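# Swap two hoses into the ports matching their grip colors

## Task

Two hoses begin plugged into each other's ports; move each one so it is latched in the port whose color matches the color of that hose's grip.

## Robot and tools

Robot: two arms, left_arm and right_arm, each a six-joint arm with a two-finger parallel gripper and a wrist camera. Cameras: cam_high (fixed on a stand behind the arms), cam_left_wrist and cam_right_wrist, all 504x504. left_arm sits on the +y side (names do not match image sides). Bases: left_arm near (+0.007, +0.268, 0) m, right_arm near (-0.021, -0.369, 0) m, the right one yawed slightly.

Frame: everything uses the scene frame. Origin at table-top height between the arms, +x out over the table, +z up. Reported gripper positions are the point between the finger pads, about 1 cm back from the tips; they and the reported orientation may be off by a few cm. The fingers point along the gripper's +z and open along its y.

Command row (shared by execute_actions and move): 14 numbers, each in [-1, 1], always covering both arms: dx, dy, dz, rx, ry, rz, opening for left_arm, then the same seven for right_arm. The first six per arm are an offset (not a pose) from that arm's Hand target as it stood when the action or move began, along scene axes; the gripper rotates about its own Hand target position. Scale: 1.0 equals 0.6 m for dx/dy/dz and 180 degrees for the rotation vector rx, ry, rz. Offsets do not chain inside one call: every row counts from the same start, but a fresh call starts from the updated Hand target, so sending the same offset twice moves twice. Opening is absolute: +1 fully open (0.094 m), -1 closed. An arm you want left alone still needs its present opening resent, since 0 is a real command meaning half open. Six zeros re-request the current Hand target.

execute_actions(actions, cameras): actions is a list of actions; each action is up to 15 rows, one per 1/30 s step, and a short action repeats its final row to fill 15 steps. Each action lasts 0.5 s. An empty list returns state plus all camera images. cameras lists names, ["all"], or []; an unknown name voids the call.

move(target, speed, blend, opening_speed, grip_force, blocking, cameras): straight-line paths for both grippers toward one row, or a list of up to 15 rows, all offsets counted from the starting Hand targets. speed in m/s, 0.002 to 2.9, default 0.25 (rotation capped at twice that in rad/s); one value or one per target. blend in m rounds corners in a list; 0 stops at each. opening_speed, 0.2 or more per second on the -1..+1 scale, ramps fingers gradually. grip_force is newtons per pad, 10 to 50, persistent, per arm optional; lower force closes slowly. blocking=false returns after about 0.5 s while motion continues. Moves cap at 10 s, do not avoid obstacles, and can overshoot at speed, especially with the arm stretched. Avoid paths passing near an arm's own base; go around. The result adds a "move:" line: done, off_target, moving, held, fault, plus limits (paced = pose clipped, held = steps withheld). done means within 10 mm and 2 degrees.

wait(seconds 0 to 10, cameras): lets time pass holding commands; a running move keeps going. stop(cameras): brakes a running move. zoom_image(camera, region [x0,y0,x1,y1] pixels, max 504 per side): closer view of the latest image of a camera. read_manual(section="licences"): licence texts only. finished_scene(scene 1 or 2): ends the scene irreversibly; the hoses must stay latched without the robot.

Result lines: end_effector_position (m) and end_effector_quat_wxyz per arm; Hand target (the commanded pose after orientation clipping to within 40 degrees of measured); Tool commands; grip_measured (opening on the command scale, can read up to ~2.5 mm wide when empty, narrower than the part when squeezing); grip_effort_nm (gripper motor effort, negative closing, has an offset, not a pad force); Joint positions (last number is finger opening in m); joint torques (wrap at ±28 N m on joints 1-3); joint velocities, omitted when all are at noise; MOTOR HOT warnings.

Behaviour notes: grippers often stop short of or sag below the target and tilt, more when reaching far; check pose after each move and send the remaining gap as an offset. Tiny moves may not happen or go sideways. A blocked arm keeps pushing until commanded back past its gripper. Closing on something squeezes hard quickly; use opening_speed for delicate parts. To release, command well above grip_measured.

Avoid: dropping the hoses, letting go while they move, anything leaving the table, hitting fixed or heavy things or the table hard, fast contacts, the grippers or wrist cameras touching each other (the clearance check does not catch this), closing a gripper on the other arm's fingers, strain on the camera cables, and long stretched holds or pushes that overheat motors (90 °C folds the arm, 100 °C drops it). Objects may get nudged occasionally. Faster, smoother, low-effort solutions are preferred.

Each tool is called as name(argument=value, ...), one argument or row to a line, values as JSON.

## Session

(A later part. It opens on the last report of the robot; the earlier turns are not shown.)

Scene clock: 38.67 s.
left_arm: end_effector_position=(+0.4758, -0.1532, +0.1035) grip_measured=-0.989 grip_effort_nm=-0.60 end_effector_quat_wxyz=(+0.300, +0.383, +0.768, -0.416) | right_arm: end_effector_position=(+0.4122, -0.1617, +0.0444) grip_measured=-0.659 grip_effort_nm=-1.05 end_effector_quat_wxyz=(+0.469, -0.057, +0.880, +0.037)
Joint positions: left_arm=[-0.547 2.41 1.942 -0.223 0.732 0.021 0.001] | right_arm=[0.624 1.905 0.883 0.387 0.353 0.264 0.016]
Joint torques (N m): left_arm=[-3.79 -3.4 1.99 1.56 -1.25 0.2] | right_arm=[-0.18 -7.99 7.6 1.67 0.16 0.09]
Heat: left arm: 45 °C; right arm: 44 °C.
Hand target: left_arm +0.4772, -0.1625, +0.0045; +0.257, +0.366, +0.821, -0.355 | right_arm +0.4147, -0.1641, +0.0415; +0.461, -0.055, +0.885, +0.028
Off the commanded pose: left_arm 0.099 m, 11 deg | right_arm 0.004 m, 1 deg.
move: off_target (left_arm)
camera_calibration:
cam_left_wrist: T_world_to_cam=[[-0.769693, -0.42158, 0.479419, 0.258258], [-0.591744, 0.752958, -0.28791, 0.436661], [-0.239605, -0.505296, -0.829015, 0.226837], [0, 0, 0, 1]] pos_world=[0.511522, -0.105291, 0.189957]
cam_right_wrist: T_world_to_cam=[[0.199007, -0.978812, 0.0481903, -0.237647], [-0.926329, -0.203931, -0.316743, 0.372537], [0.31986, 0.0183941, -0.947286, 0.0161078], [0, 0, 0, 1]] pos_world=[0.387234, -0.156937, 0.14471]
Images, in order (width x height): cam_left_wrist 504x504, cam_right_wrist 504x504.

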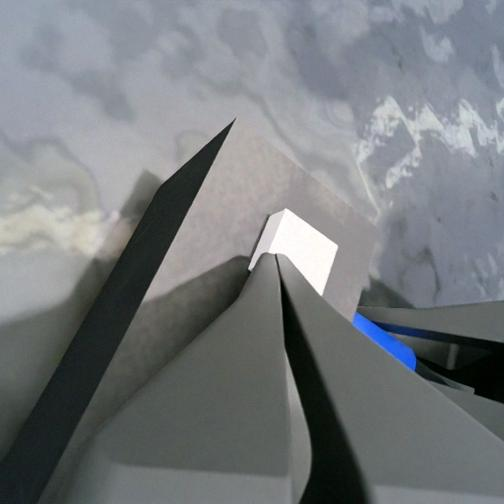

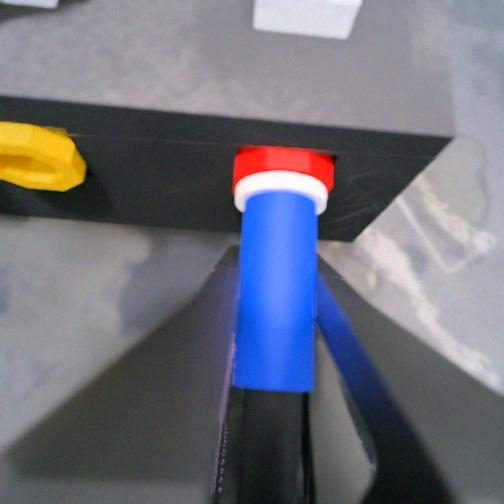

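move(
  target=[
    [-0.007,0.0208,0.26,0,0,0,-1, 0,0,0,0,0,0,-0.72],
    [-0.003,0.0075,0.24,-0.0332,0.254,0.2149,-1, 0,0,0,0,0,0,-0.72],
  ],
  speed=0.25,
  blend=[0.02,0],
  cameras=["all"],
)

Scene clock: 44.10 s.
left_arm: end_effector_position=(+0.4750, -0.1546, +0.1483) grip_measured=-0.989 grip_effort_nm=-0.59 end_effector_quat_wxyz=(+0.043, -0.093, +0.907, -0.408) | right_arm: end_effector_position=(+0.4124, -0.1617, +0.0445) grip_measured=-0.659 grip_effort_nm=-1.05 end_effector_quat_wxyz=(+0.470, -0.056, +0.880, +0.037)
Joint positions: left_arm=[-0.59 2.552 2.557 -0.898 0.55 -0.992 0.001] | right_arm=[0.624 1.905 0.884 0.387 0.354 0.264 0.016]
Joint torques (N m): left_arm=[-0.84 -11.77 10.5 1.16 0.06 -0.13] | right_arm=[-0.21 -8.09 7.65 1.7 0.19 0.08]
Heat: left arm: 45 °C; right arm: 45 °C.
Hand target: left_arm +0.4755, -0.1580, +0.1485; +0.043, -0.096, +0.908, -0.405 | right_arm +0.4148, -0.1641, +0.0417; +0.461, -0.055, +0.885, +0.029
Off the commanded pose: left_arm 0.003 m, 1 deg | right_arm 0.005 m, 2 deg.
move: done
camera_calibration:
cam_left_wrist: T_world_to_cam=[[0.245951, -0.645367, 0.723195, -0.317608], [-0.852839, 0.210482, 0.477872, 0.376787], [-0.460623, -0.734302, -0.498626, 0.283574], [0, 0, 0, 1]] pos_world=[0.530075, -0.0760515, 0.191034]
cam_right_wrist: T_world_to_cam=[[0.198654, -0.978879, 0.0482852, -0.23756], [-0.926238, -0.203618, -0.317211, 0.372744], [0.320343, 0.0182917, -0.947125, 0.015944], [0, 0, 0, 1]] pos_world=[0.387334, -0.156937, 0.14481]

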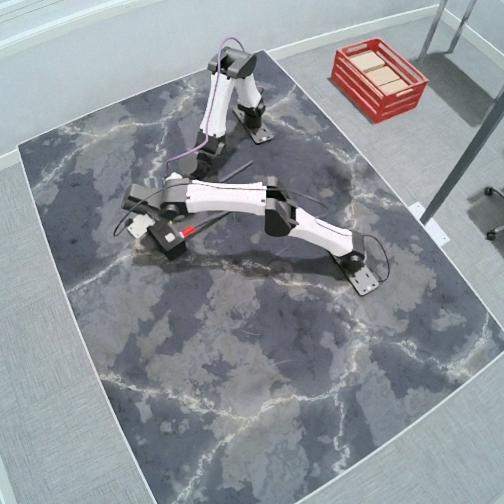

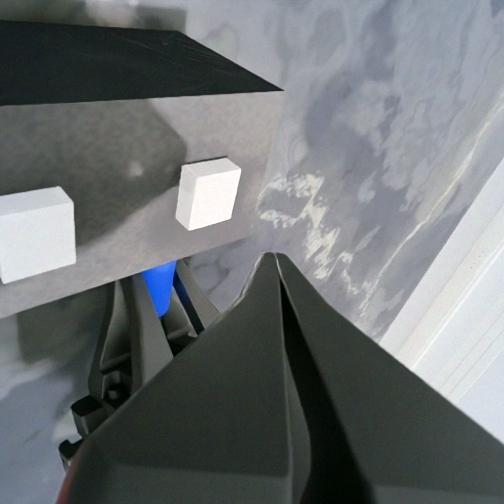

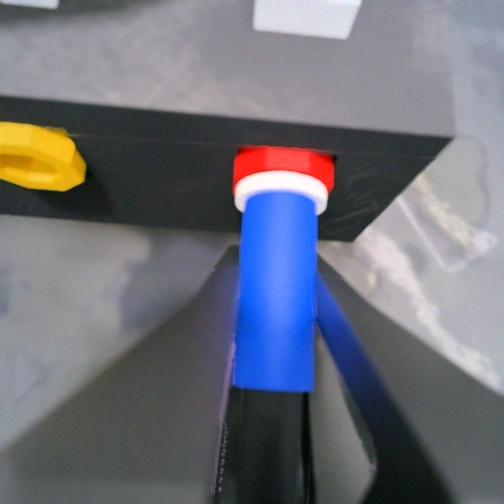

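zoom_image(
  camera="cam_left_wrist",
  region=[0, 80, 340, 320],
)

Scaled by 1.482 from the camera's 504x504 image, which has a finer 720x720 frame.

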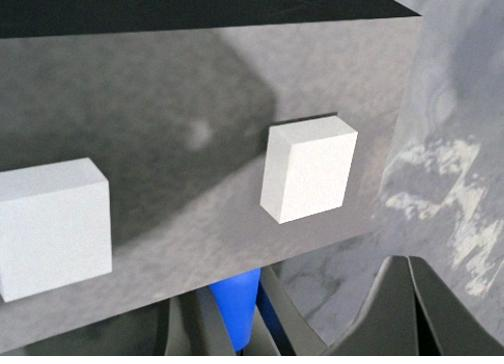

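move(
  target=[-0.005,-0.024,-0.063,0,0,0,-1, 0,0,0,0,0,0,-0.72],
  speed=0.12,
  cameras=["cam_left_wrist"],
)

Scene clock: 45.57 s.
left_arm: end_effector_position=(+0.4713, -0.1711, +0.1194) grip_measured=-0.989 grip_effort_nm=-0.59 end_effector_quat_wxyz=(+0.043, -0.089, +0.907, -0.409) | right_arm: end_effector_position=(+0.4124, -0.1617, +0.0445) grip_measured=-0.659 grip_effort_nm=-1.05 end_effector_quat_wxyz=(+0.470, -0.056, +0.880, +0.037)
Joint positions: left_arm=[-0.618 2.552 2.436 -0.763 0.536 -1.012 0.001] | right_arm=[0.624 1.905 0.884 0.387 0.354 0.264 0.016]
Joint torques (N m): left_arm=[-0.54 -12.67 5.93 1.5 0.03 -0.14] | right_arm=[-0.21 -7.9 7.58 1.68 0.18 0.08]
Heat: left arm: 45 °C; right arm: 45 °C.
Hand target: left_arm +0.4724, -0.1724, +0.1106; +0.043, -0.096, +0.908, -0.405 | right_arm +0.4148, -0.1641, +0.0417; +0.461, -0.055, +0.885, +0.029
Off the commanded pose: left_arm 0.009 m, 1 deg | right_arm 0.004 m, 1 deg.
move: done
camera_calibration:
cam_left_wrist: T_world_to_cam=[[0.239588, -0.645387, 0.725309, -0.303737], [-0.853081, 0.216726, 0.47464, 0.392485], [-0.46352, -0.732465, -0.498643, 0.257133], [0, 0, 0, 1]] pos_world=[0.526779, -0.0927494, 0.162231]
Images, in order (width x height): cam_left_wrist 504x504.

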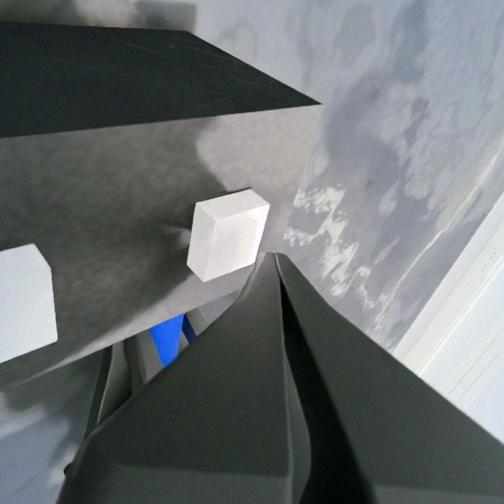

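move(
  target=[0.002,0.0,-0.06,0,0,0,-1, 0,0,0,0,0,0,-0.72],
  speed=0.08,
  cameras=["cam_left_wrist"],
)

Scene clock: 46.77 s.
left_arm: end_effector_position=(+0.4788, -0.1866, +0.1043) grip_measured=-0.989 grip_effort_nm=-0.60 end_effector_quat_wxyz=(+0.065, -0.066, +0.891, -0.444) | right_arm: end_effector_position=(+0.4123, -0.1617, +0.0445) grip_measured=-0.659 grip_effort_nm=-1.05 end_effector_quat_wxyz=(+0.469, -0.056, +0.880, +0.037)
Joint positions: left_arm=[-0.625 2.551 2.312 -0.544 0.562 -1.012 0.001] | right_arm=[0.624 1.905 0.884 0.387 0.354 0.264 0.016]
Joint torques (N m): left_arm=[0.18 -12.82 4.26 0.84 -0.24 -0.11] | right_arm=[-0.21 -7.99 7.64 1.66 0.19 0.09]
Heat: left arm: 45 °C; right arm: 45 °C.
Hand target: left_arm +0.4737, -0.1723, +0.0748; +0.043, -0.096, +0.908, -0.405 | right_arm +0.4148, -0.1641, +0.0416; +0.461, -0.055, +0.885, +0.029
Off the commanded pose: left_arm 0.033 m, 6 deg | right_arm 0.004 m, 1 deg.
move: off_target (left_arm)
camera_calibration:
cam_left_wrist: T_world_to_cam=[[0.17518, -0.596811, 0.783026, -0.270742], [-0.875774, 0.268907, 0.400886, 0.437674], [-0.449814, -0.75598, -0.475564, 0.228289], [0, 0, 0, 1]] pos_world=[0.53342, -0.106693, 0.145107]
Images, in order (width x height): cam_left_wrist 504x504.

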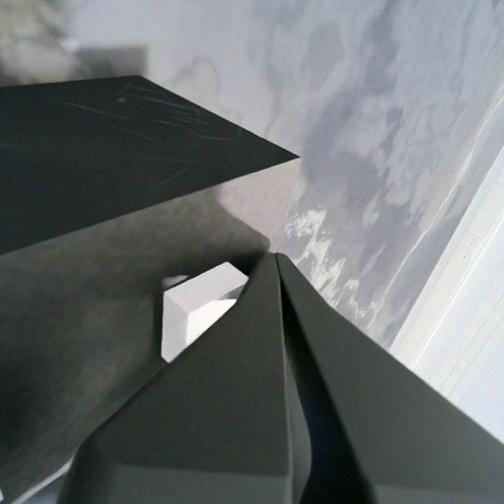

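move(
  target=[
    [-0.003,0.02,0.11,0,0,0,-1, 0,0,0,0,0,0,-0.72],
    [-0.01,0.029,-0.055,0,0,0,-1, 0,0,0,0,0,0,-0.72],
  ],
  speed=0.1,
  cameras=["cam_left_wrist","cam_right_wrist"],
)

Scene clock: 50.50 s.
left_arm: end_effector_position=(+0.4694, -0.1554, +0.0998) grip_measured=-0.989 grip_effort_nm=-0.60 end_effector_quat_wxyz=(+0.046, -0.073, +0.887, -0.454) | right_arm: end_effector_position=(+0.4123, -0.1617, +0.0445) grip_measured=-0.659 grip_effort_nm=-1.04 end_effector_quat_wxyz=(+0.469, -0.056, +0.880, +0.037)
Joint positions: left_arm=[-0.578 2.426 2.059 -0.439 0.629 -1.002 0.001] | right_arm=[0.624 1.905 0.884 0.387 0.354 0.264 0.016]
Joint torques (N m): left_arm=[-2.14 -7.91 2.82 1.48 -0.74 0.11] | right_arm=[-0.18 -8.02 7.61 1.68 0.17 0.07]
Heat: left arm: 45 °C; right arm: 46 °C.
Hand target: left_arm +0.4676, -0.1551, +0.0417; +0.043, -0.096, +0.908, -0.405 | right_arm +0.4148, -0.1640, +0.0416; +0.461, -0.055, +0.885, +0.029
Off the commanded pose: left_arm 0.058 m, 7 deg | right_arm 0.004 m, 1 deg.
move: off_target (left_arm)
camera_calibration:
cam_left_wrist: T_world_to_cam=[[0.201501, -0.578132, 0.790671, -0.257124], [-0.858991, 0.283593, 0.426274, 0.414737], [-0.470672, -0.765074, -0.439466, 0.2502], [0, 0, 0, 1]] pos_world=[0.525828, -0.0748469, 0.136463]
cam_right_wrist: T_world_to_cam=[[0.198613, -0.978882, 0.0484099, -0.237563], [-0.92635, -0.203626, -0.316879, 0.372737], [0.320044, 0.0180918, -0.94723, 0.0160436], [0, 0, 0, 1]] pos_world=[0.387334, -0.156937, 0.14481]
Images, in order (width x height): cam_left_wrist 504x504, cam_right_wrist 504x504.

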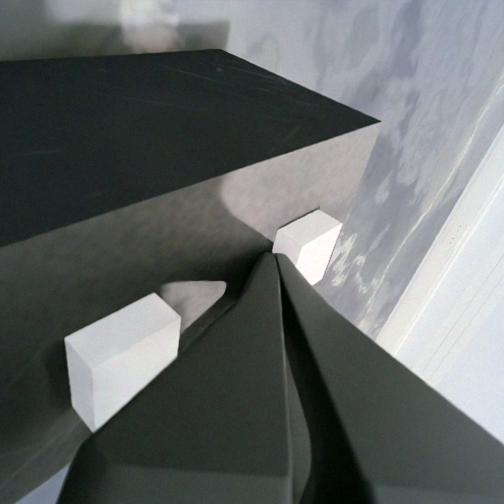

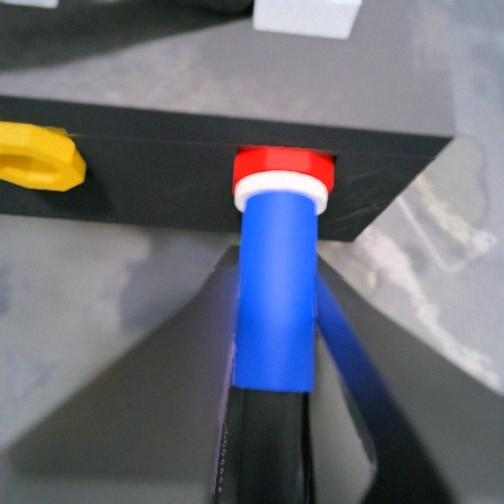

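move(
  target=[
    [0.003,0.01,0.142,0,0,0,-1, 0,0,0,0,0,0,-0.72],
    [0.0067,-0.023,-0.025,0,0,0,-1, 0,0,0,0,0,0,-0.72],
  ],
  speed=0.1,
  cameras=["cam_left_wrist","cam_right_wrist"],
)

Scene clock: 53.90 s.
left_arm: end_effector_position=(+0.4713, -0.1556, +0.0992) grip_measured=-0.989 grip_effort_nm=-0.59 end_effector_quat_wxyz=(+0.042, -0.074, +0.888, -0.452) | right_arm: end_effector_position=(+0.4123, -0.1617, +0.0445) grip_measured=-0.659 grip_effort_nm=-1.04 end_effector_quat_wxyz=(+0.469, -0.056, +0.880, +0.037)
Joint positions: left_arm=[-0.576 2.443 2.092 -0.466 0.632 -0.999 0.001] | right_arm=[0.624 1.905 0.884 0.387 0.354 0.264 0.016]
Joint torques (N m): left_arm=[-3.81 -5.42 2.56 1.98 -0.89 -0.09] | right_arm=[-0.14 -8.01 7.61 1.69 0.17 0.1]
Heat: left arm: 45 °C; right arm: 46 °C.
Hand target: left_arm +0.4717, -0.1687, +0.0267; +0.043, -0.096, +0.908, -0.405 | right_arm +0.4148, -0.1640, +0.0416; +0.461, -0.055, +0.885, +0.029
Off the commanded pose: left_arm 0.074 m, 6 deg | right_arm 0.004 m, 1 deg.
move: off_target (left_arm)
camera_calibration:
cam_left_wrist: T_world_to_cam=[[0.206278, -0.581893, 0.786671, -0.259541], [-0.855122, 0.283582, 0.43399, 0.414096], [-0.475621, -0.762222, -0.439093, 0.253497], [0, 0, 0, 1]] pos_world=[0.528209, -0.0752348, 0.135768]
cam_right_wrist: T_world_to_cam=[[0.198613, -0.978882, 0.0484099, -0.237563], [-0.92635, -0.203626, -0.316879, 0.372737], [0.320044, 0.0180918, -0.94723, 0.0160436], [0, 0, 0, 1]] pos_world=[0.387334, -0.156937, 0.14481]
Images, in order (width x height): cam_left_wrist 504x504, cam_right_wrist 504x504.

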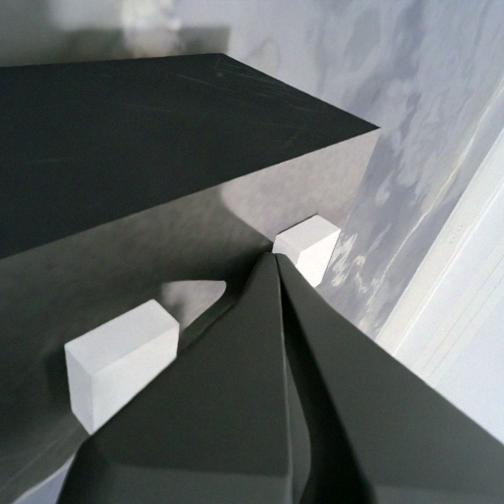

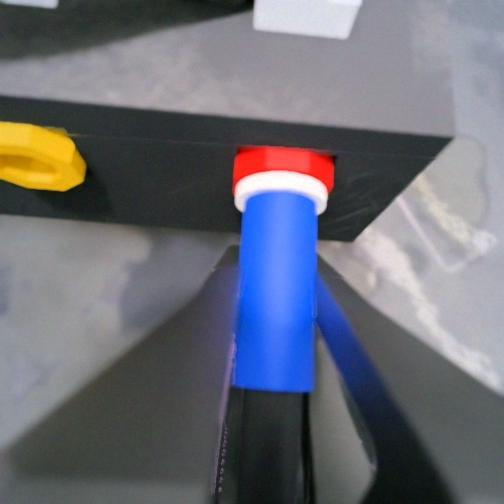

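move(
  target=[
    [0.0,0.0,0.16,0,0,0,-1, 0,0,0,0,0,0,-0.72],
    [0.0,-0.008,0.15,0,0,0,-1, 0,0,0,0,0,0,-0.72],
    [0.003,-0.008,0.0,0,0,0,-1, 0,0,0,0,0,0,-0.72],
  ],
  speed=0.1,
  cameras=["cam_left_wrist","cam_right_wrist"],
)

Scene clock: 57.67 s.
left_arm: end_effector_position=(+0.4817, -0.1958, +0.1017) grip_measured=-0.989 grip_effort_nm=-0.60 end_effector_quat_wxyz=(+0.083, -0.042, +0.870, -0.484) | right_arm: end_effector_position=(+0.4123, -0.1617, +0.0445) grip_measured=-0.659 grip_effort_nm=-1.05 end_effector_quat_wxyz=(+0.469, -0.056, +0.880, +0.037)
Joint positions: left_arm=[-0.624 2.532 2.188 -0.337 0.605 -1.016 0.001] | right_arm=[0.624 1.905 0.884 0.387 0.354 0.264 0.016]
Joint torques (N m): left_arm=[-0.1 -9.46 1.94 0.53 -0.69 -0.03] | right_arm=[-0.17 -7.98 7.65 1.69 0.18 0.08]
Heat: left arm: 46 °C; right arm: 47 °C.
Hand target: left_arm +0.4735, -0.1736, +0.0267; +0.043, -0.096, +0.908, -0.405 | right_arm +0.4148, -0.1640, +0.0416; +0.461, -0.055, +0.885, +0.029
Off the commanded pose: left_arm 0.079 m, 13 deg | right_arm 0.004 m, 1 deg.
move: off_target (left_arm)
camera_calibration:
cam_left_wrist: T_world_to_cam=[[0.108134, -0.532492, 0.839499, -0.235567], [-0.889845, 0.324678, 0.320561, 0.46965], [-0.443263, -0.781688, -0.438727, 0.209488], [0, 0, 0, 1]] pos_world=[0.536247, -0.114168, 0.139115]
cam_right_wrist: T_world_to_cam=[[0.198613, -0.978882, 0.0484099, -0.237563], [-0.92635, -0.203626, -0.316879, 0.372737], [0.320044, 0.0180918, -0.94723, 0.0160436], [0, 0, 0, 1]] pos_world=[0.387334, -0.156937, 0.14481]
Images, in order (width x height): cam_left_wrist 504x504, cam_right_wrist 504x504.

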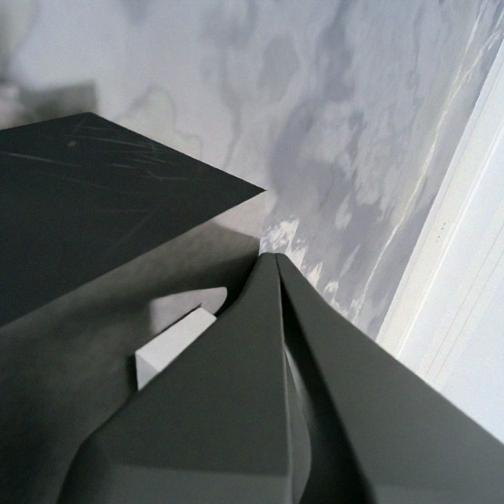

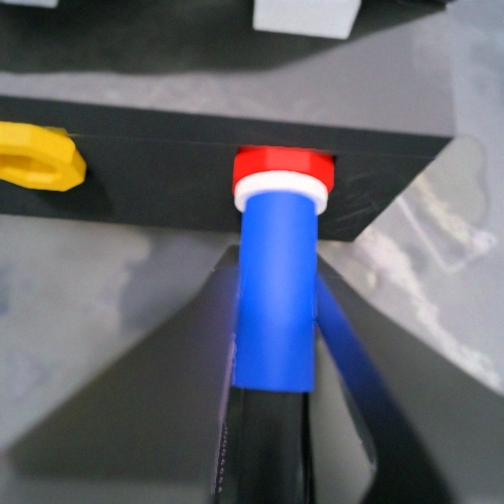

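move(
  target=[
    [-0.0142,0.0727,0.2722,0,0,0,-1, 0,0,0,0,0,0,0.1],
    [-0.031,0.3227,0.239,0.0846,-0.2204,-0.2509,-1, 0,0,0.13,0,0,0,0.1],
    [-0.031,0.3227,0.239,0.0846,-0.2204,-0.2509,-1, -0.028,0.2,0.13,0,0,0,0.1],
  ],
  speed=0.25,
  blend=[0.0,0.02,0],
  cameras=["all"],
)

Scene clock: 65.40 s.
left_arm: end_effector_position=(+0.4635, +0.0172, +0.1429) grip_measured=-0.989 grip_effort_nm=-0.59 end_effector_quat_wxyz=(+0.179, +0.389, +0.860, -0.276) | right_arm: end_effector_position=(+0.3882, -0.0477, +0.1108) grip_measured=+0.098 grip_effort_nm=0.11 end_effector_quat_wxyz=(+0.450, -0.070, +0.890, +0.024)
Joint positions: left_arm=[-0.316 2.258 2.143 -1.112 0.589 0.429 0.001] | right_arm=[0.894 1.954 1.337 -0.155 0.553 0.447 0.052]
Joint torques (N m): left_arm=[0.09 -16.9 5.45 0.59 0.41 0.14] | right_arm=[-0.27 -8.91 10.21 1.91 0.38 0.21]
Heat: left arm: 48 °C; right arm: 48 °C.
Hand target: left_arm +0.4549, +0.0200, +0.1701; +0.196, +0.397, +0.852, -0.280 | right_arm +0.3980, -0.0442, +0.1194; +0.461, -0.055, +0.885, +0.028
Off the commanded pose: left_arm 0.029 m, 2 deg | right_arm 0.014 m, 2 deg.
move: off_target (left_arm, right_arm)
camera_calibration:
cam_left_wrist: T_world_to_cam=[[-0.6901, -0.622639, 0.368894, 0.284109], [-0.639049, 0.7635, 0.0931892, 0.279782], [-0.339673, -0.171432, -0.924788, 0.396961], [0, 0, 0, 1]] pos_world=[0.509695, 0.0313362, 0.236226]
cam_right_wrist: T_world_to_cam=[[0.213076, -0.973962, 0.0774409, -0.132911], [-0.935576, -0.226236, -0.271136, 0.392064], [0.281596, -0.0146792, -0.959421, 0.0992514], [0, 0, 0, 1]] pos_world=[0.367177, -0.039294, 0.211819]

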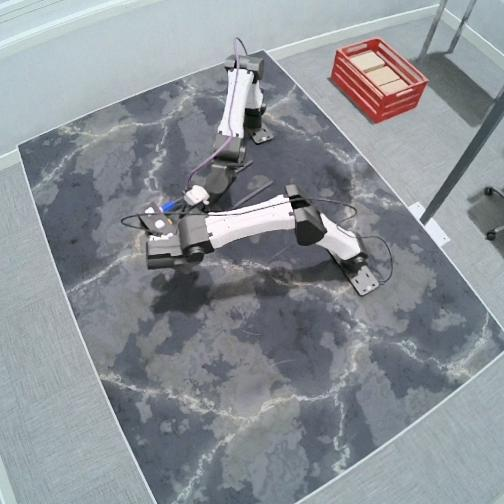

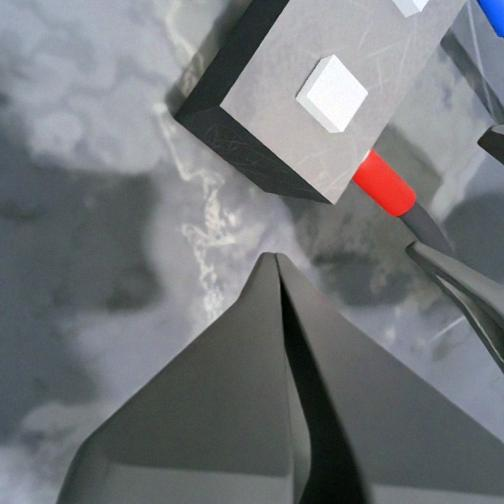

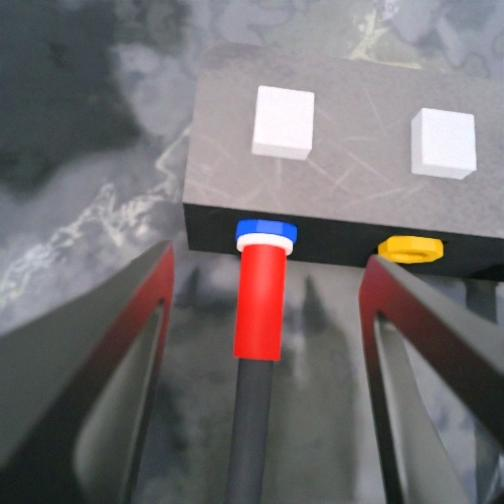

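move(
  target=[
    [0,0,0,0,0,0,-1, -0.0033,-0.008,-0.130,0,0,0,0.1],
    [0.015,-0.117,-0.033,0,0,0,-1, -0.0033,-0.008,-0.130,0,0,0,0.1],
  ],
  speed=0.15,
  cameras=["cam_left_wrist","cam_right_wrist"],
)

Scene clock: 68.20 s.
left_arm: end_effector_position=(+0.4557, -0.0504, +0.1471) grip_measured=-0.989 grip_effort_nm=-0.59 end_effector_quat_wxyz=(+0.188, +0.402, +0.850, -0.283) | right_arm: end_effector_position=(+0.3933, -0.0451, +0.0459) grip_measured=+0.098 grip_effort_nm=0.11 end_effector_quat_wxyz=(+0.458, -0.064, +0.886, +0.030)
Joint positions: left_arm=[-0.449 2.321 2.246 -1.061 0.559 0.309 0.001] | right_arm=[0.89 2.085 1.226 0.111 0.554 0.449 0.052]
Joint torques (N m): left_arm=[0.21 -10.55 10.1 0.97 0.17 -0.15] | right_arm=[-0.32 -9.77 5.5 2.18 0.31 0.16]
Heat: left arm: 48 °C; right arm: 48 °C.
Hand target: left_arm +0.4638, -0.0502, +0.1504; +0.196, +0.397, +0.852, -0.280 | right_arm +0.3960, -0.0490, +0.0414; +0.461, -0.055, +0.885, +0.028
Off the commanded pose: left_arm 0.009 m, 1 deg | right_arm 0.007 m, 1 deg.
move: done
camera_calibration:
cam_left_wrist: T_world_to_cam=[[-0.715003, -0.595459, 0.366333, 0.248125], [-0.618534, 0.783021, 0.0655232, 0.321753], [-0.325863, -0.17974, -0.928174, 0.380327], [0, 0, 0, 1]] pos_world=[0.500359, -0.0358312, 0.241031]
cam_right_wrist: T_world_to_cam=[[0.206639, -0.976407, 0.0626891, -0.123357], [-0.932367, -0.215934, -0.289939, 0.379859], [0.296635, 0.00146348, -0.95499, 0.0302035], [0, 0, 0, 1]] pos_world=[0.370698, -0.0384662, 0.146713]
Images, in order (width x height): cam_left_wrist 504x504, cam_right_wrist 504x504.

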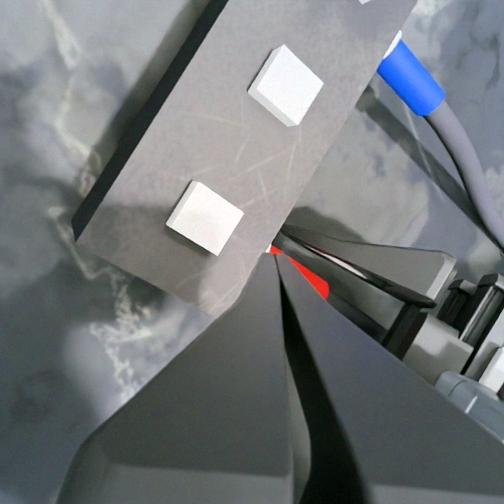

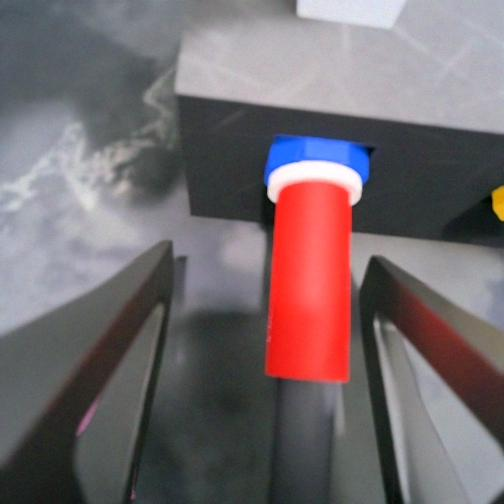

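move(
  target=[0.015,-0.01,-0.063,0,0,0,-1, 0.0,-0.0233,0,0,0,0,0.1],
  speed=0.12,
  cameras=["cam_left_wrist","cam_right_wrist"],
)

Scene clock: 69.57 s.
left_arm: end_effector_position=(+0.4704, -0.0570, +0.1200) grip_measured=-0.989 grip_effort_nm=-0.59 end_effector_quat_wxyz=(+0.200, +0.403, +0.847, -0.282) | right_arm: end_effector_position=(+0.3945, -0.0575, +0.0361) grip_measured=+0.098 grip_effort_nm=0.11 end_effector_quat_wxyz=(+0.456, -0.057, +0.888, +0.028)
Joint positions: left_arm=[-0.449 2.364 2.204 -0.951 0.556 0.306 0.001] | right_arm=[0.87 2.085 1.181 0.154 0.546 0.447 0.052]
Joint torques (N m): left_arm=[-0.1 -11.29 6.17 1.13 0.15 -0.14] | right_arm=[-0.65 -12.14 4.62 2.04 0.2 -0.03]
Heat: left arm: 48 °C; right arm: 48 °C.
Hand target: left_arm +0.4729, -0.0562, +0.1126; +0.196, +0.397, +0.852, -0.280 | right_arm +0.3960, -0.0630, +0.0414; +0.461, -0.055, +0.885, +0.028
Off the commanded pose: left_arm 0.008 m, 1 deg | right_arm 0.008 m, 1 deg.
move: done
camera_calibration:
cam_left_wrist: T_world_to_cam=[[-0.720864, -0.594879, 0.355631, 0.268701], [-0.622616, 0.781245, 0.0447778, 0.341977], [-0.304473, -0.189143, -0.933553, 0.348791], [0, 0, 0, 1]] pos_world=[0.512815, -0.0413514, 0.214744]
cam_right_wrist: T_world_to_cam=[[0.193735, -0.97916, 0.0609351, -0.130216], [-0.936541, -0.203084, -0.285741, 0.377657], [0.292161, -0.00171031, -0.956368, 0.0220256], [0, 0, 0, 1]] pos_world=[0.372483, -0.0507688, 0.136911]
Images, in order (width x height): cam_left_wrist 504x504, cam_right_wrist 504x504.

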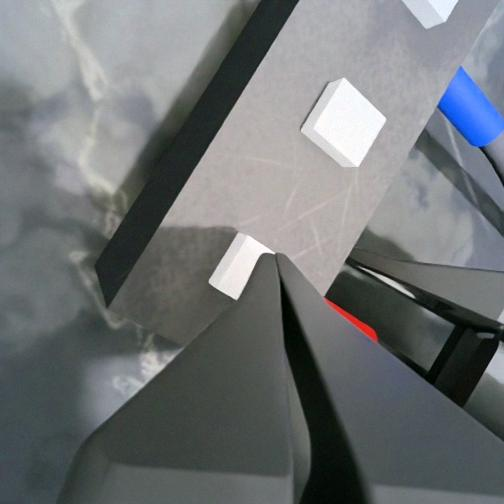

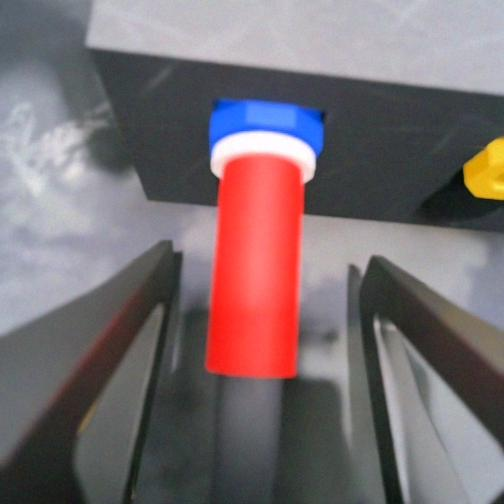

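move(
  target=[
    [-0.01,0.0067,0.0,0,0,0,-1, 0.0,0.0,0.067,0,0,0,0.1],
    [-0.012,0.0067,-0.045,0,0,0,-1, 0.0,0.005,0.007,0,0,0,0.1],
  ],
  speed=0.12,
  cameras=["cam_left_wrist","cam_right_wrist"],
)

Scene clock: 72.03 s.
left_arm: end_effector_position=(+0.4680, -0.0600, +0.1053) grip_measured=-0.989 grip_effort_nm=-0.60 end_effector_quat_wxyz=(+0.214, +0.407, +0.835, -0.302) | right_arm: end_effector_position=(+0.3947, -0.0613, +0.0503) grip_measured=+0.098 grip_effort_nm=0.10 end_effector_quat_wxyz=(+0.458, -0.055, +0.887, +0.028)
Joint positions: left_arm=[-0.444 2.327 2.052 -0.8 0.599 0.306 0.001] | right_arm=[0.864 2.045 1.181 0.122 0.545 0.444 0.052]
Joint torques (N m): left_arm=[-0.42 -11.55 3.62 0.99 -0.26 -0.11] | right_arm=[0.32 -9.05 6.05 2.2 0.24 0.05]
Heat: left arm: 49 °C; right arm: 48 °C.
Hand target: left_arm +0.4655, -0.0522, +0.0855; +0.196, +0.397, +0.852, -0.280 | right_arm +0.3960, -0.0599, +0.0456; +0.461, -0.055, +0.885, +0.028
Off the commanded pose: left_arm 0.021 m, 4 deg | right_arm 0.005 m, 0 deg.
move: off_target (left_arm)
camera_calibration:
cam_left_wrist: T_world_to_cam=[[-0.73562, -0.56546, 0.372987, 0.277301], [-0.610926, 0.791674, -0.00469089, 0.343956], [-0.292631, -0.231318, -0.927825, 0.325123], [0, 0, 0, 1]] pos_world=[0.509261, -0.0402911, 0.199841]
cam_right_wrist: T_world_to_cam=[[0.19037, -0.979965, 0.0585456, -0.133387], [-0.935832, -0.199168, -0.290775, 0.381432], [0.29661, 0.000566046, -0.954998, 0.0339167], [0, 0, 0, 1]] pos_world=[0.372289, -0.0547644, 0.151111]
Images, in order (width x height): cam_left_wrist 504x504, cam_right_wrist 504x504.

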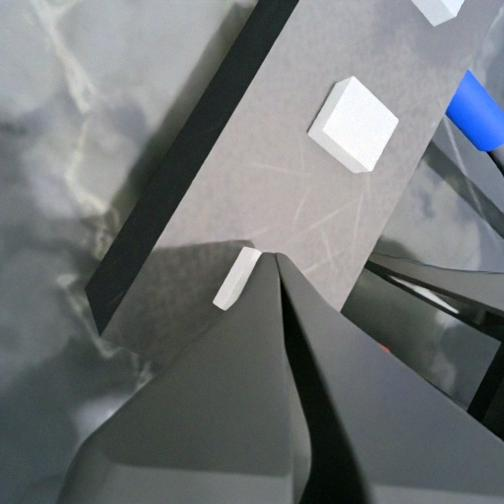

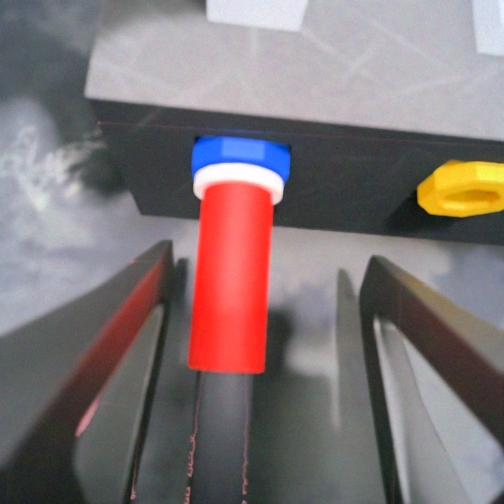

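move(
  target=[
    [-0.0025,0.0053,0.066,0,0,0,-1, 0.0,0.025,-0.004,0,0,0,0.1],
    [-0.006,0.0087,0.0,0,0,0,-1, 0.0,0.025,-0.004,0,0,0,0.1],
  ],
  speed=0.12,
  cameras=["cam_left_wrist","cam_right_wrist"],
)

Scene clock: 74.20 s.
left_arm: end_effector_position=(+0.4613, -0.0471, +0.1004) grip_measured=-0.989 grip_effort_nm=-0.59 end_effector_quat_wxyz=(+0.197, +0.397, +0.846, -0.295) | right_arm: end_effector_position=(+0.3893, -0.0522, +0.0381) grip_measured=+0.098 grip_effort_nm=0.10 end_effector_quat_wxyz=(+0.452, -0.065, +0.889, +0.023)
Joint positions: left_arm=[-0.431 2.301 2.009 -0.824 0.587 0.306 0.001] | right_arm=[0.887 2.082 1.198 0.115 0.555 0.45 0.052]
Joint torques (N m): left_arm=[-1.01 -11.22 3.63 1.34 -0.11 -0.03] | right_arm=[0.51 -9.03 9.11 1.95 0.37 0.2]
Heat: left arm: 49 °C; right arm: 48 °C.
Hand target: left_arm +0.4620, -0.0470, +0.0854; +0.196, +0.397, +0.852, -0.280 | right_arm +0.3960, -0.0448, +0.0433; +0.461, -0.055, +0.885, +0.029
Off the commanded pose: left_arm 0.015 m, 2 deg | right_arm 0.011 m, 2 deg.
move: off_target (left_arm, right_arm)
camera_calibration:
cam_left_wrist: T_world_to_cam=[[-0.712336, -0.589107, 0.381484, 0.26877], [-0.62485, 0.779843, 0.037504, 0.331281], [-0.319592, -0.211655, -0.923614, 0.334534], [0, 0, 0, 1]] pos_world=[0.50537, -0.0292078, 0.194024]
cam_right_wrist: T_world_to_cam=[[0.203334, -0.976259, 0.0746505, -0.128167], [-0.936988, -0.216143, -0.274474, 0.373531], [0.284093, -0.0141368, -0.958693, 0.028086], [0, 0, 0, 1]] pos_world=[0.368075, -0.0439912, 0.139018]
Images, in order (width x height): cam_left_wrist 504x504, cam_right_wrist 504x504.

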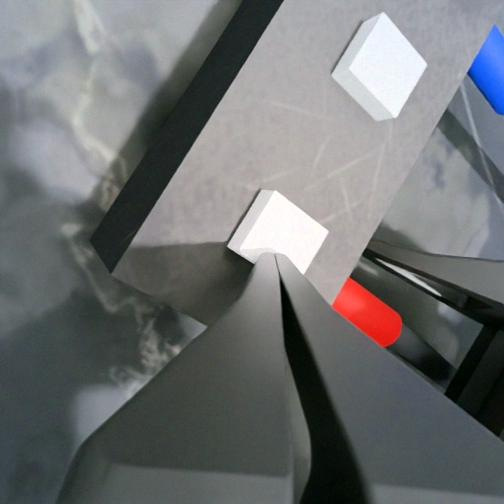

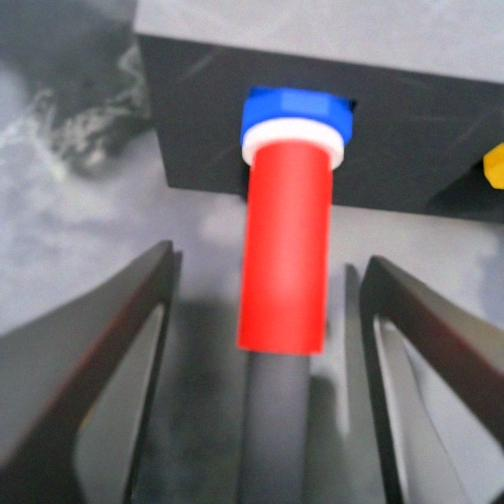

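move(
  target=[
    [0,0,0,0,0,0,-1, 0,0,0,0,0,0,-0.72],
    [-0.02,0.013,-0.08,0,0,0,-1, 0,0,0,0,0,0,-0.72],
  ],
  speed=0.1,
  cameras=["cam_left_wrist","cam_right_wrist"],
)

Scene clock: 76.07 s.
left_arm: end_effector_position=(+0.4604, -0.0416, +0.0969) grip_measured=-0.989 grip_effort_nm=-0.59 end_effector_quat_wxyz=(+0.246, +0.401, +0.825, -0.314) | right_arm: end_effector_position=(+0.3892, -0.0527, +0.0380) grip_measured=-0.671 grip_effort_nm=-1.05 end_effector_quat_wxyz=(+0.452, -0.064, +0.890, +0.022)
Joint positions: left_arm=[-0.41 2.21 1.781 -0.582 0.636 0.306 0.001] | right_arm=[0.887 2.082 1.198 0.114 0.557 0.451 0.015]
Joint torques (N m): left_arm=[-2.48 -5.85 1.96 1.09 -0.59 0.1] | right_arm=[0.51 -8.99 9.09 1.94 0.32 0.18]
Heat: left arm: 49 °C; right arm: 49 °C.
Hand target: left_arm +0.4501, -0.0391, +0.0376; +0.197, +0.397, +0.852, -0.280 | right_arm +0.3960, -0.0448, +0.0433; +0.461, -0.055, +0.885, +0.028
Off the commanded pose: left_arm 0.060 m, 8 deg | right_arm 0.012 m, 2 deg.
move: off_target (left_arm, right_arm)
camera_calibration:
cam_left_wrist: T_world_to_cam=[[-0.743385, -0.55672, 0.370732, 0.289429], [-0.62164, 0.779632, -0.0757448, 0.336029], [-0.246866, -0.286769, -0.925646, 0.295813], [0, 0, 0, 1]] pos_world=[0.497073, -0.0160185, 0.19197]
cam_right_wrist: T_world_to_cam=[[0.201071, -0.976618, 0.0760762, -0.127836], [-0.937557, -0.214367, -0.273921, 0.373648], [0.283825, -0.0162481, -0.958739, 0.0279988], [0, 0, 0, 1]] pos_world=[0.368074, -0.0442942, 0.138919]
Images, in order (width x height): cam_left_wrist 504x504, cam_right_wrist 504x504.

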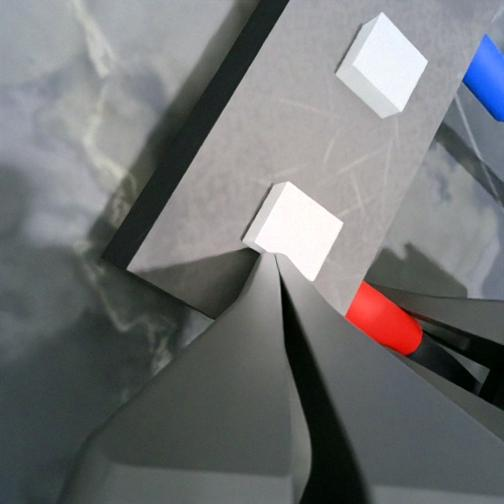

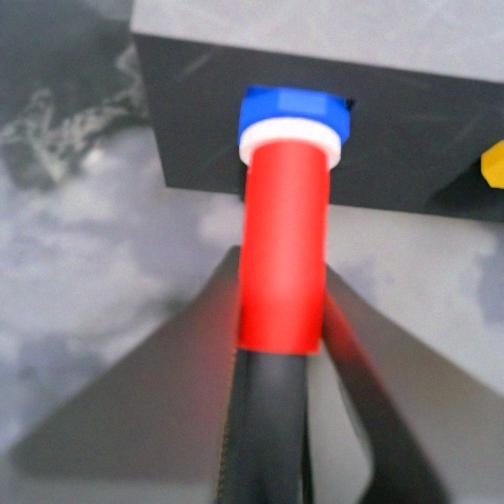

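zoom_image(
  camera="cam_left_wrist",
  region=[220, 0, 460, 300],
)

Scaled by 1.680 from the camera's 504x504 image, which has a finer 720x720 frame.

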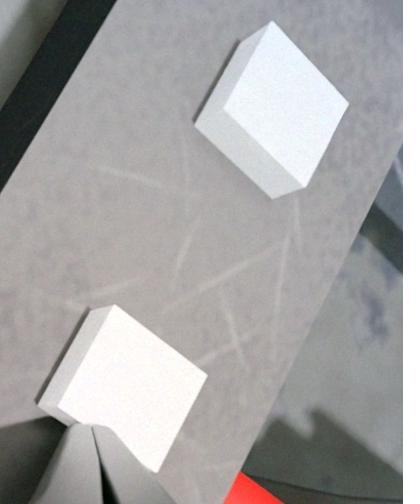

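move(
  target=[0,0,-0.03,0,0,0,-1, -0.083,-0.0103,0.005,0,0,0,-0.72],
  speed=0.08,
  cameras=["cam_left_wrist","cam_right_wrist"],
)

Scene clock: 77.53 s.
left_arm: end_effector_position=(+0.4600, -0.0412, +0.0966) grip_measured=-0.989 grip_effort_nm=-0.59 end_effector_quat_wxyz=(+0.258, +0.403, +0.816, -0.324) | right_arm: end_effector_position=(+0.3860, -0.0498, +0.0383) grip_measured=-0.671 grip_effort_nm=-1.04 end_effector_quat_wxyz=(+0.480, -0.039, +0.875, +0.048)
Joint positions: left_arm=[-0.403 2.196 1.736 -0.525 0.662 0.308 0.001] | right_arm=[0.902 2.082 1.128 0.26 0.581 0.484 0.015]
Joint torques (N m): left_arm=[-2.97 -3.7 1.35 1.12 -0.83 0.15] | right_arm=[6.05 -17.28 1.54 0.62 0.71 0.42]
Heat: left arm: 48 °C; right arm: 50 °C.
Hand target: left_arm +0.4501, -0.0391, +0.0195; +0.196, +0.397, +0.852, -0.280 | right_arm +0.3462, -0.0510, +0.0462; +0.461, -0.055, +0.885, +0.029
Off the commanded pose: left_arm 0.078 m, 10 deg | right_arm 0.041 m, 4 deg.
move: off_target (left_arm, right_arm)
camera_calibration:
cam_left_wrist: T_world_to_cam=[[-0.753858, -0.539344, 0.37524, 0.294569], [-0.613834, 0.781808, -0.109477, 0.335158], [-0.23432, -0.312865, -0.92044, 0.288151], [0, 0, 0, 1]] pos_world=[0.495314, -0.0130024, 0.191383]
cam_right_wrist: T_world_to_cam=[[0.177754, -0.983964, 0.014771, -0.113472], [-0.923325, -0.171954, -0.343371, 0.370659], [0.340405, 0.047397, -0.939084, 0.00984788], [0, 0, 0, 1]] pos_world=[0.359057, -0.0483831, 0.138198]
Images, in order (width x height): cam_left_wrist 504x504, cam_right_wrist 504x504.

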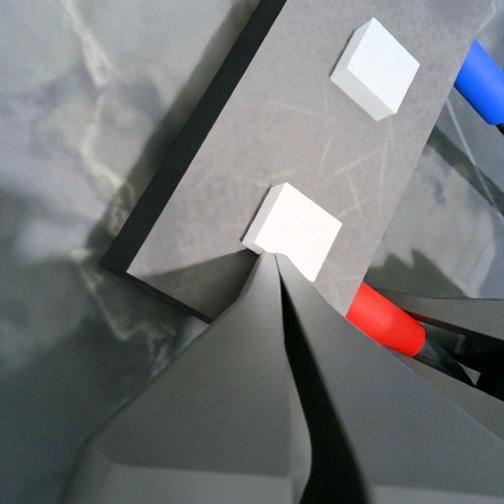

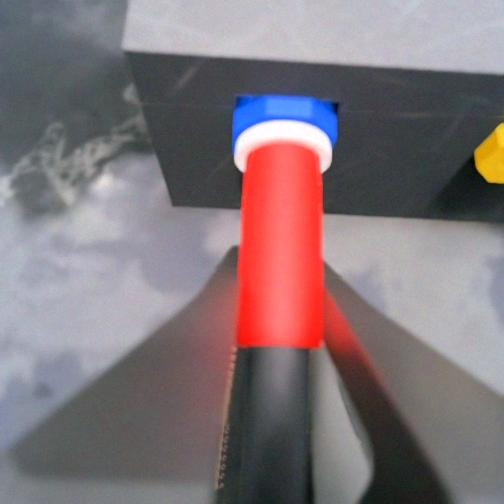

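move(
  target=[0.0,-0.01,-0.1,0,0,0,-1, 0.055,0.007,0.0,0,0,0,-0.72],
  speed=0.1,
  cameras=["cam_left_wrist","cam_right_wrist"],
)

Scene clock: 79.13 s.
left_arm: end_effector_position=(+0.4589, -0.0402, +0.0925) grip_measured=-0.989 grip_effort_nm=-0.60 end_effector_quat_wxyz=(+0.298, +0.417, +0.779, -0.361) | right_arm: end_effector_position=(+0.3870, -0.0502, +0.0389) grip_measured=-0.671 grip_effort_nm=-1.04 end_effector_quat_wxyz=(+0.467, -0.046, +0.882, +0.035)
Joint positions: left_arm=[-0.376 2.176 1.602 -0.321 0.769 0.325 0.001] | right_arm=[0.899 2.082 1.166 0.182 0.578 0.482 0.015]
Joint torques (N m): left_arm=[-5.63 1.91 -0.17 0.96 -1.86 0.21] | right_arm=[1.83 -12.53 7.01 1.21 0.32 0.08]
Heat: left arm: 48 °C; right arm: 51 °C.
Hand target: left_arm +0.4501, -0.0451, -0.0405; +0.196, +0.397, +0.852, -0.280 | right_arm +0.3793, -0.0468, +0.0463; +0.461, -0.055, +0.885, +0.029
Off the commanded pose: left_arm 0.133 m, 17 deg | right_arm 0.011 m, 2 deg.
move: off_target (left_arm, right_arm)
camera_calibration:
cam_left_wrist: T_world_to_cam=[[-0.8011, -0.461426, 0.381214, 0.320139], [-0.566511, 0.790084, -0.234163, 0.323344], [-0.193142, -0.40355, -0.89434, 0.259511], [0, 0, 0, 1]] pos_world=[0.489764, -0.00302264, 0.185764]
cam_right_wrist: T_world_to_cam=[[0.179387, -0.982963, 0.040042, -0.115499], [-0.932263, -0.182851, -0.312171, 0.373286], [0.314175, 0.0186699, -0.949182, 0.0191215], [0, 0, 0, 1]] pos_world=[0.362713, -0.0456319, 0.139304]
Images, in order (width x height): cam_left_wrist 504x504, cam_right_wrist 504x504.

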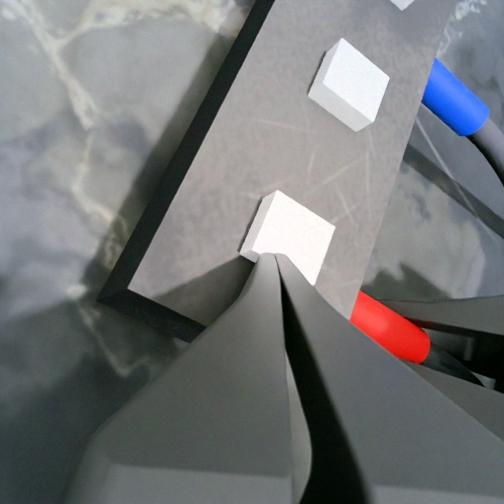

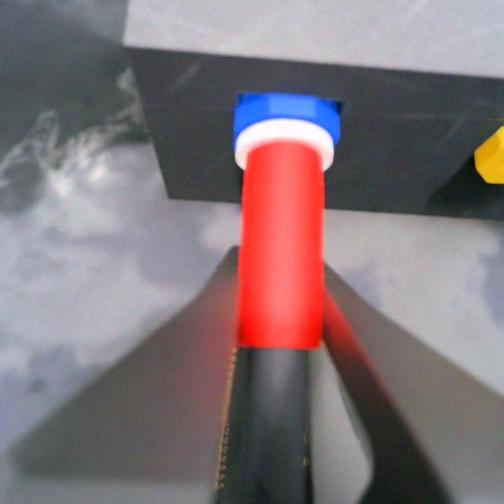

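move(
  target=[0,0,-0.02,0,0,0,-1, -0.058,-0.007,0.0,0,0,0,-0.72],
  speed=0.06,
  cameras=["cam_left_wrist","cam_right_wrist"],
)

Scene clock: 80.40 s.
left_arm: end_effector_position=(+0.4580, -0.0400, +0.0931) grip_measured=-0.989 grip_effort_nm=-0.60 end_effector_quat_wxyz=(+0.322, +0.432, +0.763, -0.356) | right_arm: end_effector_position=(+0.3860, -0.0497, +0.0387) grip_measured=-0.671 grip_effort_nm=-1.05 end_effector_quat_wxyz=(+0.482, -0.037, +0.874, +0.049)
Joint positions: left_arm=[-0.375 2.156 1.547 -0.243 0.772 0.352 0.001] | right_arm=[0.903 2.082 1.126 0.266 0.583 0.486 0.015]
Joint torques (N m): left_arm=[-5.61 3.71 0.53 0.73 -1.94 -0.07] | right_arm=[6.27 -17.46 1.4 0.55 0.71 0.42]
Heat: left arm: 48 °C; right arm: 53 °C.
Hand target: left_arm +0.4501, -0.0451, -0.0524; +0.196, +0.397, +0.852, -0.280 | right_arm +0.3444, -0.0509, +0.0463; +0.461, -0.055, +0.885, +0.029
Off the commanded pose: left_arm 0.146 m, 20 deg | right_arm 0.042 m, 4 deg.
move: off_target (left_arm, right_arm)
camera_calibration:
cam_left_wrist: T_world_to_cam=[[-0.830841, -0.443069, 0.336739, 0.337696], [-0.537485, 0.795729, -0.279152, 0.313962], [-0.144269, -0.412923, -0.899267, 0.237651], [0, 0, 0, 1]] pos_world=[0.483607, -0.00207393, 0.18764]
cam_right_wrist: T_world_to_cam=[[0.175677, -0.984376, 0.0119112, -0.112476], [-0.922527, -0.168838, -0.347042, 0.370702], [0.343631, 0.0499788, -0.937774, 0.00896623], [0, 0, 0, 1]] pos_world=[0.358661, -0.0485782, 0.138397]
Images, in order (width x height): cam_left_wrist 504x504, cam_right_wrist 504x504.

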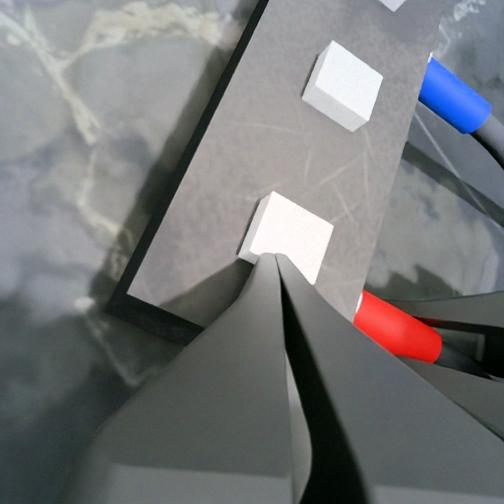

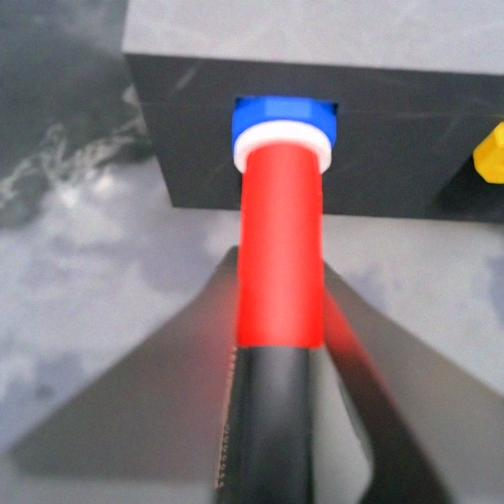

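zoom_image(
  camera="cam_left_wrist",
  region=[200, 20, 420, 320],
)

Scaled by 1.680 from the camera's 504x504 image, which has a finer 720x720 frame.

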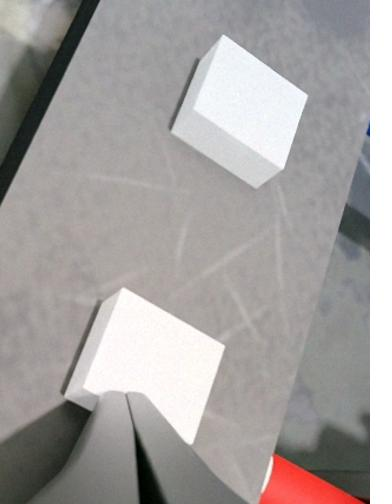

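move(
  target=[
    [0.008,0.025,0.371,0,0,0,-1, 0.058,0.007,0.0,0,0,0,-0.72],
    [0.0265,-0.0165,0.310,-0.0121,0.2023,0.3231,-1, 0.058,0.007,0.0,0,0,0,-0.72],
  ],
  speed=0.2,
  cameras=["all"],
)

Scene clock: 87.37 s.
left_arm: end_effector_position=(+0.4650, -0.0531, +0.1336) grip_measured=-0.989 grip_effort_nm=-0.59 end_effector_quat_wxyz=(+0.049, -0.161, +0.946, -0.277) | right_arm: end_effector_position=(+0.3869, -0.0502, +0.0390) grip_measured=-0.671 grip_effort_nm=-1.04 end_effector_quat_wxyz=(+0.468, -0.046, +0.882, +0.035)
Joint positions: left_arm=[-0.5 2.349 2.289 -1.065 0.368 -0.921 0.001] | right_arm=[0.9 2.082 1.166 0.182 0.58 0.482 0.015]
Joint torques (N m): left_arm=[-0.81 -10.54 10.09 0.76 -0.02 -0.13] | right_arm=[1.81 -12.6 7.02 1.19 0.31 0.07]
Heat: left arm: 48 °C; right arm: 57 °C.
Hand target: left_arm +0.4660, -0.0551, +0.1336; +0.048, -0.166, +0.947, -0.271 | right_arm +0.3792, -0.0468, +0.0462; +0.461, -0.055, +0.885, +0.028
Off the commanded pose: left_arm 0.002 m, 1 deg | right_arm 0.011 m, 2 deg.
move: off_target (right_arm)
camera_calibration:
cam_left_wrist: T_world_to_cam=[[0.386352, -0.76766, 0.511302, -0.282534], [-0.825807, -0.0409883, 0.562461, 0.316673], [-0.410822, -0.639545, -0.649776, 0.348264], [0, 0, 0, 1]] pos_world=[0.513743, 0.0188196, 0.192638]
cam_right_wrist: T_world_to_cam=[[0.178193, -0.983145, 0.040905, -0.11507], [-0.932123, -0.181972, -0.313103, 0.373301], [0.315269, 0.0176643, -0.948838, 0.0188821], [0, 0, 0, 1]] pos_world=[0.362514, -0.0455334, 0.139505]

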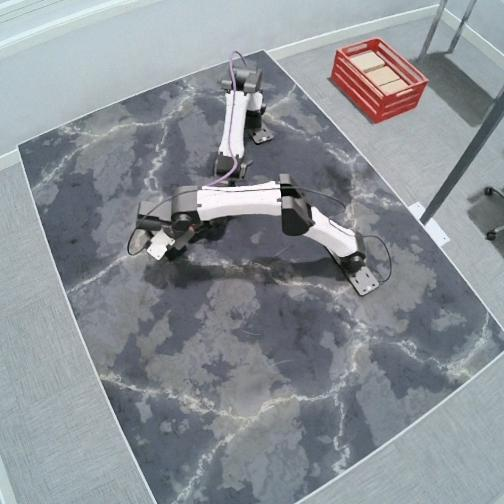

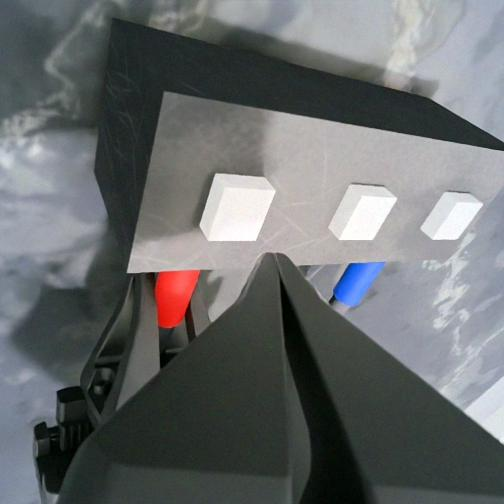

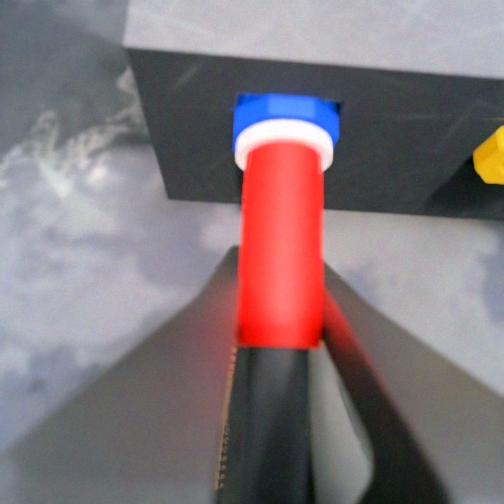

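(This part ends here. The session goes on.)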